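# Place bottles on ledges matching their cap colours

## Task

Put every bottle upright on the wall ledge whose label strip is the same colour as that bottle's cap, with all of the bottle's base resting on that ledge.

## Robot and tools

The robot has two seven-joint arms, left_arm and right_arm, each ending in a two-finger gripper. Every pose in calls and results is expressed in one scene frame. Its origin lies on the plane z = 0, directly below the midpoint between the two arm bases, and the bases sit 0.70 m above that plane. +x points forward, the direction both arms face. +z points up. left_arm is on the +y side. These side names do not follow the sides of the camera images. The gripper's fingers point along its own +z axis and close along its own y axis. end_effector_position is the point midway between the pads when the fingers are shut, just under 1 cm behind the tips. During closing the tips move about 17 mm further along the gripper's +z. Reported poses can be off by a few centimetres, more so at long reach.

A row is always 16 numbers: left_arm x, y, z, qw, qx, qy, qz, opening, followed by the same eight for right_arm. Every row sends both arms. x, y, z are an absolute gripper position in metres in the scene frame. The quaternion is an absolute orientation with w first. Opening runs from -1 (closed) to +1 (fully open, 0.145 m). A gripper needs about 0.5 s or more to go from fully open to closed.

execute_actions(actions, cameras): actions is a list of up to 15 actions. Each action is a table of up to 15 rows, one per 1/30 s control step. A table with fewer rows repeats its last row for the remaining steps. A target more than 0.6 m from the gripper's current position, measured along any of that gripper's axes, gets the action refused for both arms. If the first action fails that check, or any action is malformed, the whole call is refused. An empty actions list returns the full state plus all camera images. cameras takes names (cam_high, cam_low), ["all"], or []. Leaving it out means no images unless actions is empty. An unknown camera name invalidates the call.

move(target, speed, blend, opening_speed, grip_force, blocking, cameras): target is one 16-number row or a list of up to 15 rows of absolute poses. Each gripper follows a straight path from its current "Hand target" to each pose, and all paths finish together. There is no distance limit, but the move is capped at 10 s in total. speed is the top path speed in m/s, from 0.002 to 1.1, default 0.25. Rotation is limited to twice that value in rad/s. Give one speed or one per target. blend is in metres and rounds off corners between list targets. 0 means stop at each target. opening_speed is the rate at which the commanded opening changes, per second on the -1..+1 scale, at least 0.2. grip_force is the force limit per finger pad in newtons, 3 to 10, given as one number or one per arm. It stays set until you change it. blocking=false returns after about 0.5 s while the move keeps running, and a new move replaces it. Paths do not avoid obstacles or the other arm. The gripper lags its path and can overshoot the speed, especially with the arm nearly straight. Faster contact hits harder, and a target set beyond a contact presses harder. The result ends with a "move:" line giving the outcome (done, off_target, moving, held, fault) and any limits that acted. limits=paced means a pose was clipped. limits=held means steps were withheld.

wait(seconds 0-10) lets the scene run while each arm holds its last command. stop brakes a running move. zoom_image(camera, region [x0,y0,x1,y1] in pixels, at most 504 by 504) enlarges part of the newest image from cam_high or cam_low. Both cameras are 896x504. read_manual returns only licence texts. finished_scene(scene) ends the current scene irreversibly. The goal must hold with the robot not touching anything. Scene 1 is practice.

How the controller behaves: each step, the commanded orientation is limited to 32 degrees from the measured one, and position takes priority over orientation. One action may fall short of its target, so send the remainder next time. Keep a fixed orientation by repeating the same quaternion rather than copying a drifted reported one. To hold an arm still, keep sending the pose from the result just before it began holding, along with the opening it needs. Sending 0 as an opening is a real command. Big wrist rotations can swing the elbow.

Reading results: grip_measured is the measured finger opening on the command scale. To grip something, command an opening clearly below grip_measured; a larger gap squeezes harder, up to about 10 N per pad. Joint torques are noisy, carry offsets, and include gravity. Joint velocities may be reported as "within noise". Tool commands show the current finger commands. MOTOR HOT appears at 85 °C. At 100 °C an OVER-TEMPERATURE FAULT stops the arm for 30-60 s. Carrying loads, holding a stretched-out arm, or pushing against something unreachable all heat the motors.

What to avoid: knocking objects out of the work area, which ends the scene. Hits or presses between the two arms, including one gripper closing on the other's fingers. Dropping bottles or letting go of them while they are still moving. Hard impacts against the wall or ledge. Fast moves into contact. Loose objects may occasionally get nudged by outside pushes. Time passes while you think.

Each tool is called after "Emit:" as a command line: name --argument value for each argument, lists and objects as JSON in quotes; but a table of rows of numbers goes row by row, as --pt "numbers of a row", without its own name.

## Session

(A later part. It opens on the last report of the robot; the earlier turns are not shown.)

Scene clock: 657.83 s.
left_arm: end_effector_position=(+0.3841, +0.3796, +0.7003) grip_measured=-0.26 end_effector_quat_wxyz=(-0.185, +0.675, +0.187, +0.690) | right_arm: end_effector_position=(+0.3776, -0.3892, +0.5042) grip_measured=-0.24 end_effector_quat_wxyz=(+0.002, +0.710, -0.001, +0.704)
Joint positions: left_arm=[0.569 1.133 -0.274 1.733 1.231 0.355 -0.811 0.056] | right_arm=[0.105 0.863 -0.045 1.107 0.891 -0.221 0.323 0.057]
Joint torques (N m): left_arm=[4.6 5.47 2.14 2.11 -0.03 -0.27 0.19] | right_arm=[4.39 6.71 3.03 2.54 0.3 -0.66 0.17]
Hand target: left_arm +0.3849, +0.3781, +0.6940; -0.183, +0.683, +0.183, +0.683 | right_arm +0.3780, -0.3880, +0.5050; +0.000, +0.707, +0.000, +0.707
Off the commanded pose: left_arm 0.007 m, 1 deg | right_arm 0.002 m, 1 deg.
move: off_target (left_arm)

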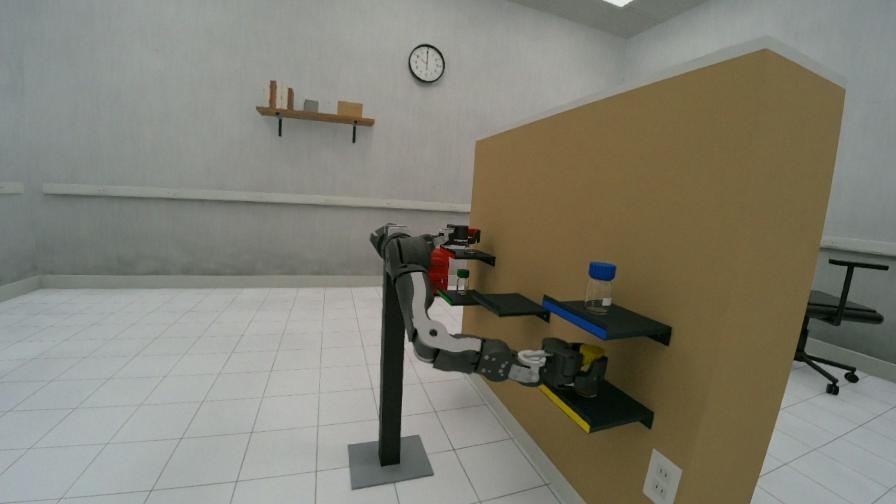

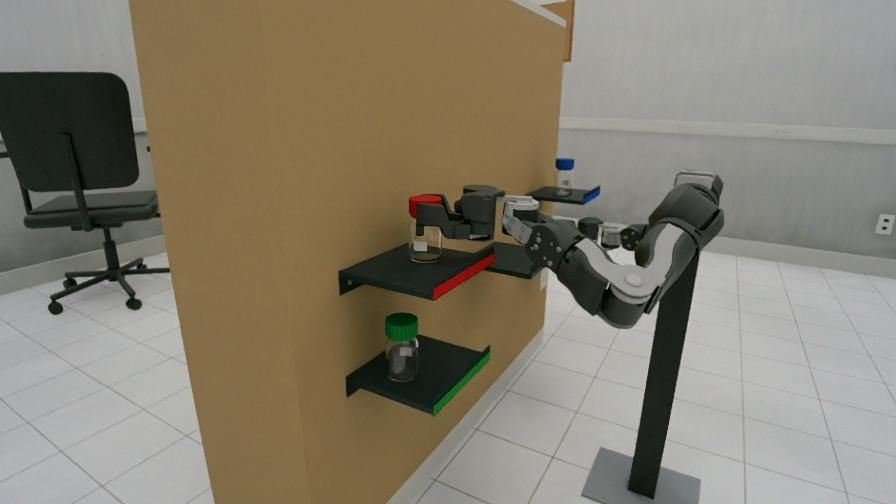

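Emit:
move --pt "0.385 0.378 0.699 -0.183 0.683 0.183 0.683 -0.6 0.378 -0.388 0.502 0 0.7071 0 0.7071 -0.6" --pt "0.385 0.378 0.699 -0.183 0.683 0.183 0.683 0.3 0.378 -0.388 0.504 0 0.7071 0 0.7071 0.2" --pt "0.33 0.346 0.703 -0.183 0.683 0.183 0.683 0.3 0.30 -0.388 0.508 0 0.7071 0 0.7071 0.2" --speed '[0.04, 0.04, 0.08]' --opening_speed 0.6 --cameras '["cam_low", "cam_high"]'

Emit:
zoom_image --camera "cam_low" --region '[340, 150, 620, 420]'

Emit:
zoom_image --camera "cam_high" --region '[430, 210, 690, 440]'

Scene clock: 679.67 s.
left_arm: end_effector_position=(+0.3305, +0.3448, +0.7041) grip_measured=+0.30 end_effector_quat_wxyz=(-0.180, +0.682, +0.182, +0.686) | right_arm: end_effector_position=(+0.2997, -0.3883, +0.5059) grip_measured=+0.20 end_effector_quat_wxyz=(+0.001, +0.710, -0.001, +0.704)
Joint positions: left_arm=[0.168 1.239 0.066 2.091 1.391 0.361 -1.021 0.098] | right_arm=[-0.443 0.883 0.294 1.419 0.974 -0.289 0.313 0.09]
Joint torques (N m): left_arm=[3.92 6.05 3.17 1.14 -0.23 -0.29 -0.04] | right_arm=[1.67 6.61 4.37 2.85 0.37 -0.53 0.14]
Hand target: left_arm +0.3300, +0.3460, +0.7030; -0.183, +0.683, +0.183, +0.683 | right_arm +0.3000, -0.3880, +0.5080; +0.000, +0.707, +0.000, +0.707
Off the commanded pose: left_arm 0.002 m, 0 deg | right_arm 0.002 m, 1 deg.
move: done

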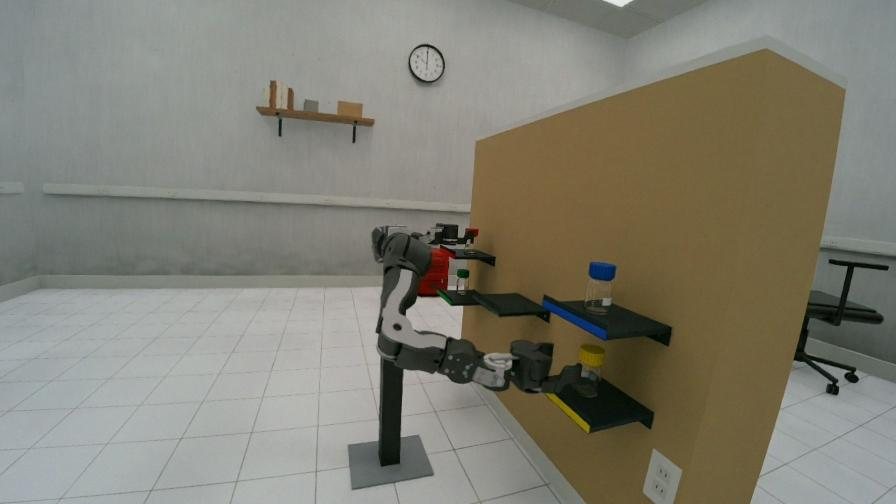

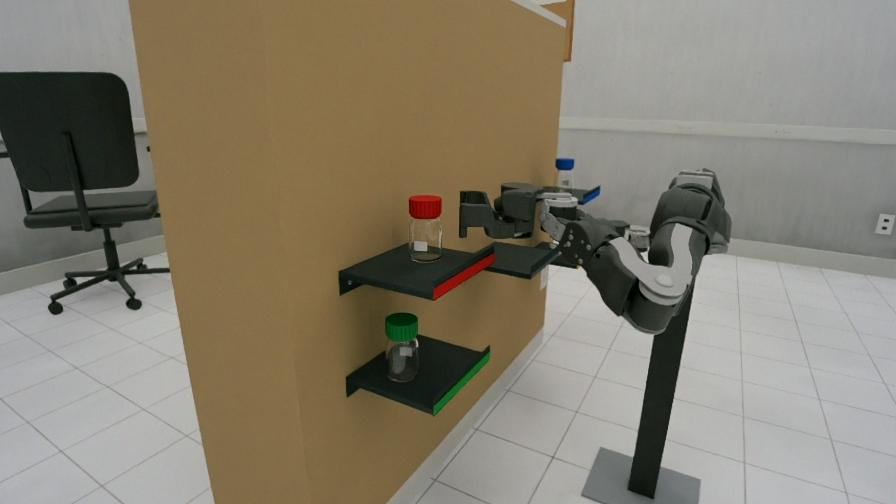

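Scaled by 1.800 from the camera's 896x504 image, which has a finer 1280x720 frame.

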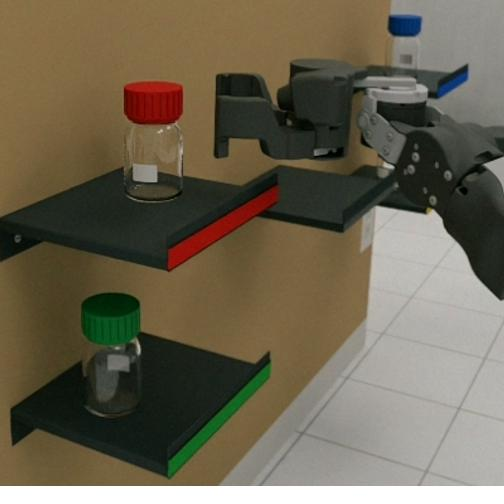

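Scaled by 1.938 from the camera's 896x504 image, which has a finer 1280x720 frame.

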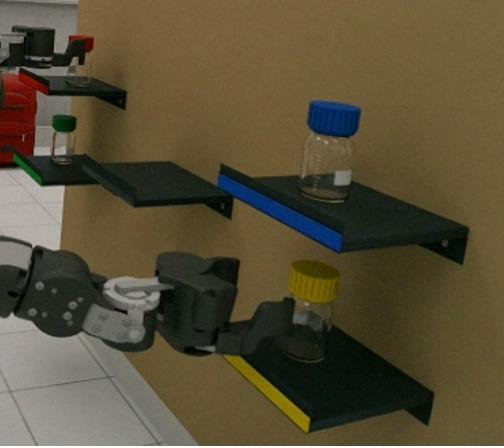

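Emit:
finished_scene --scene 2

The scene is finished: the task was done.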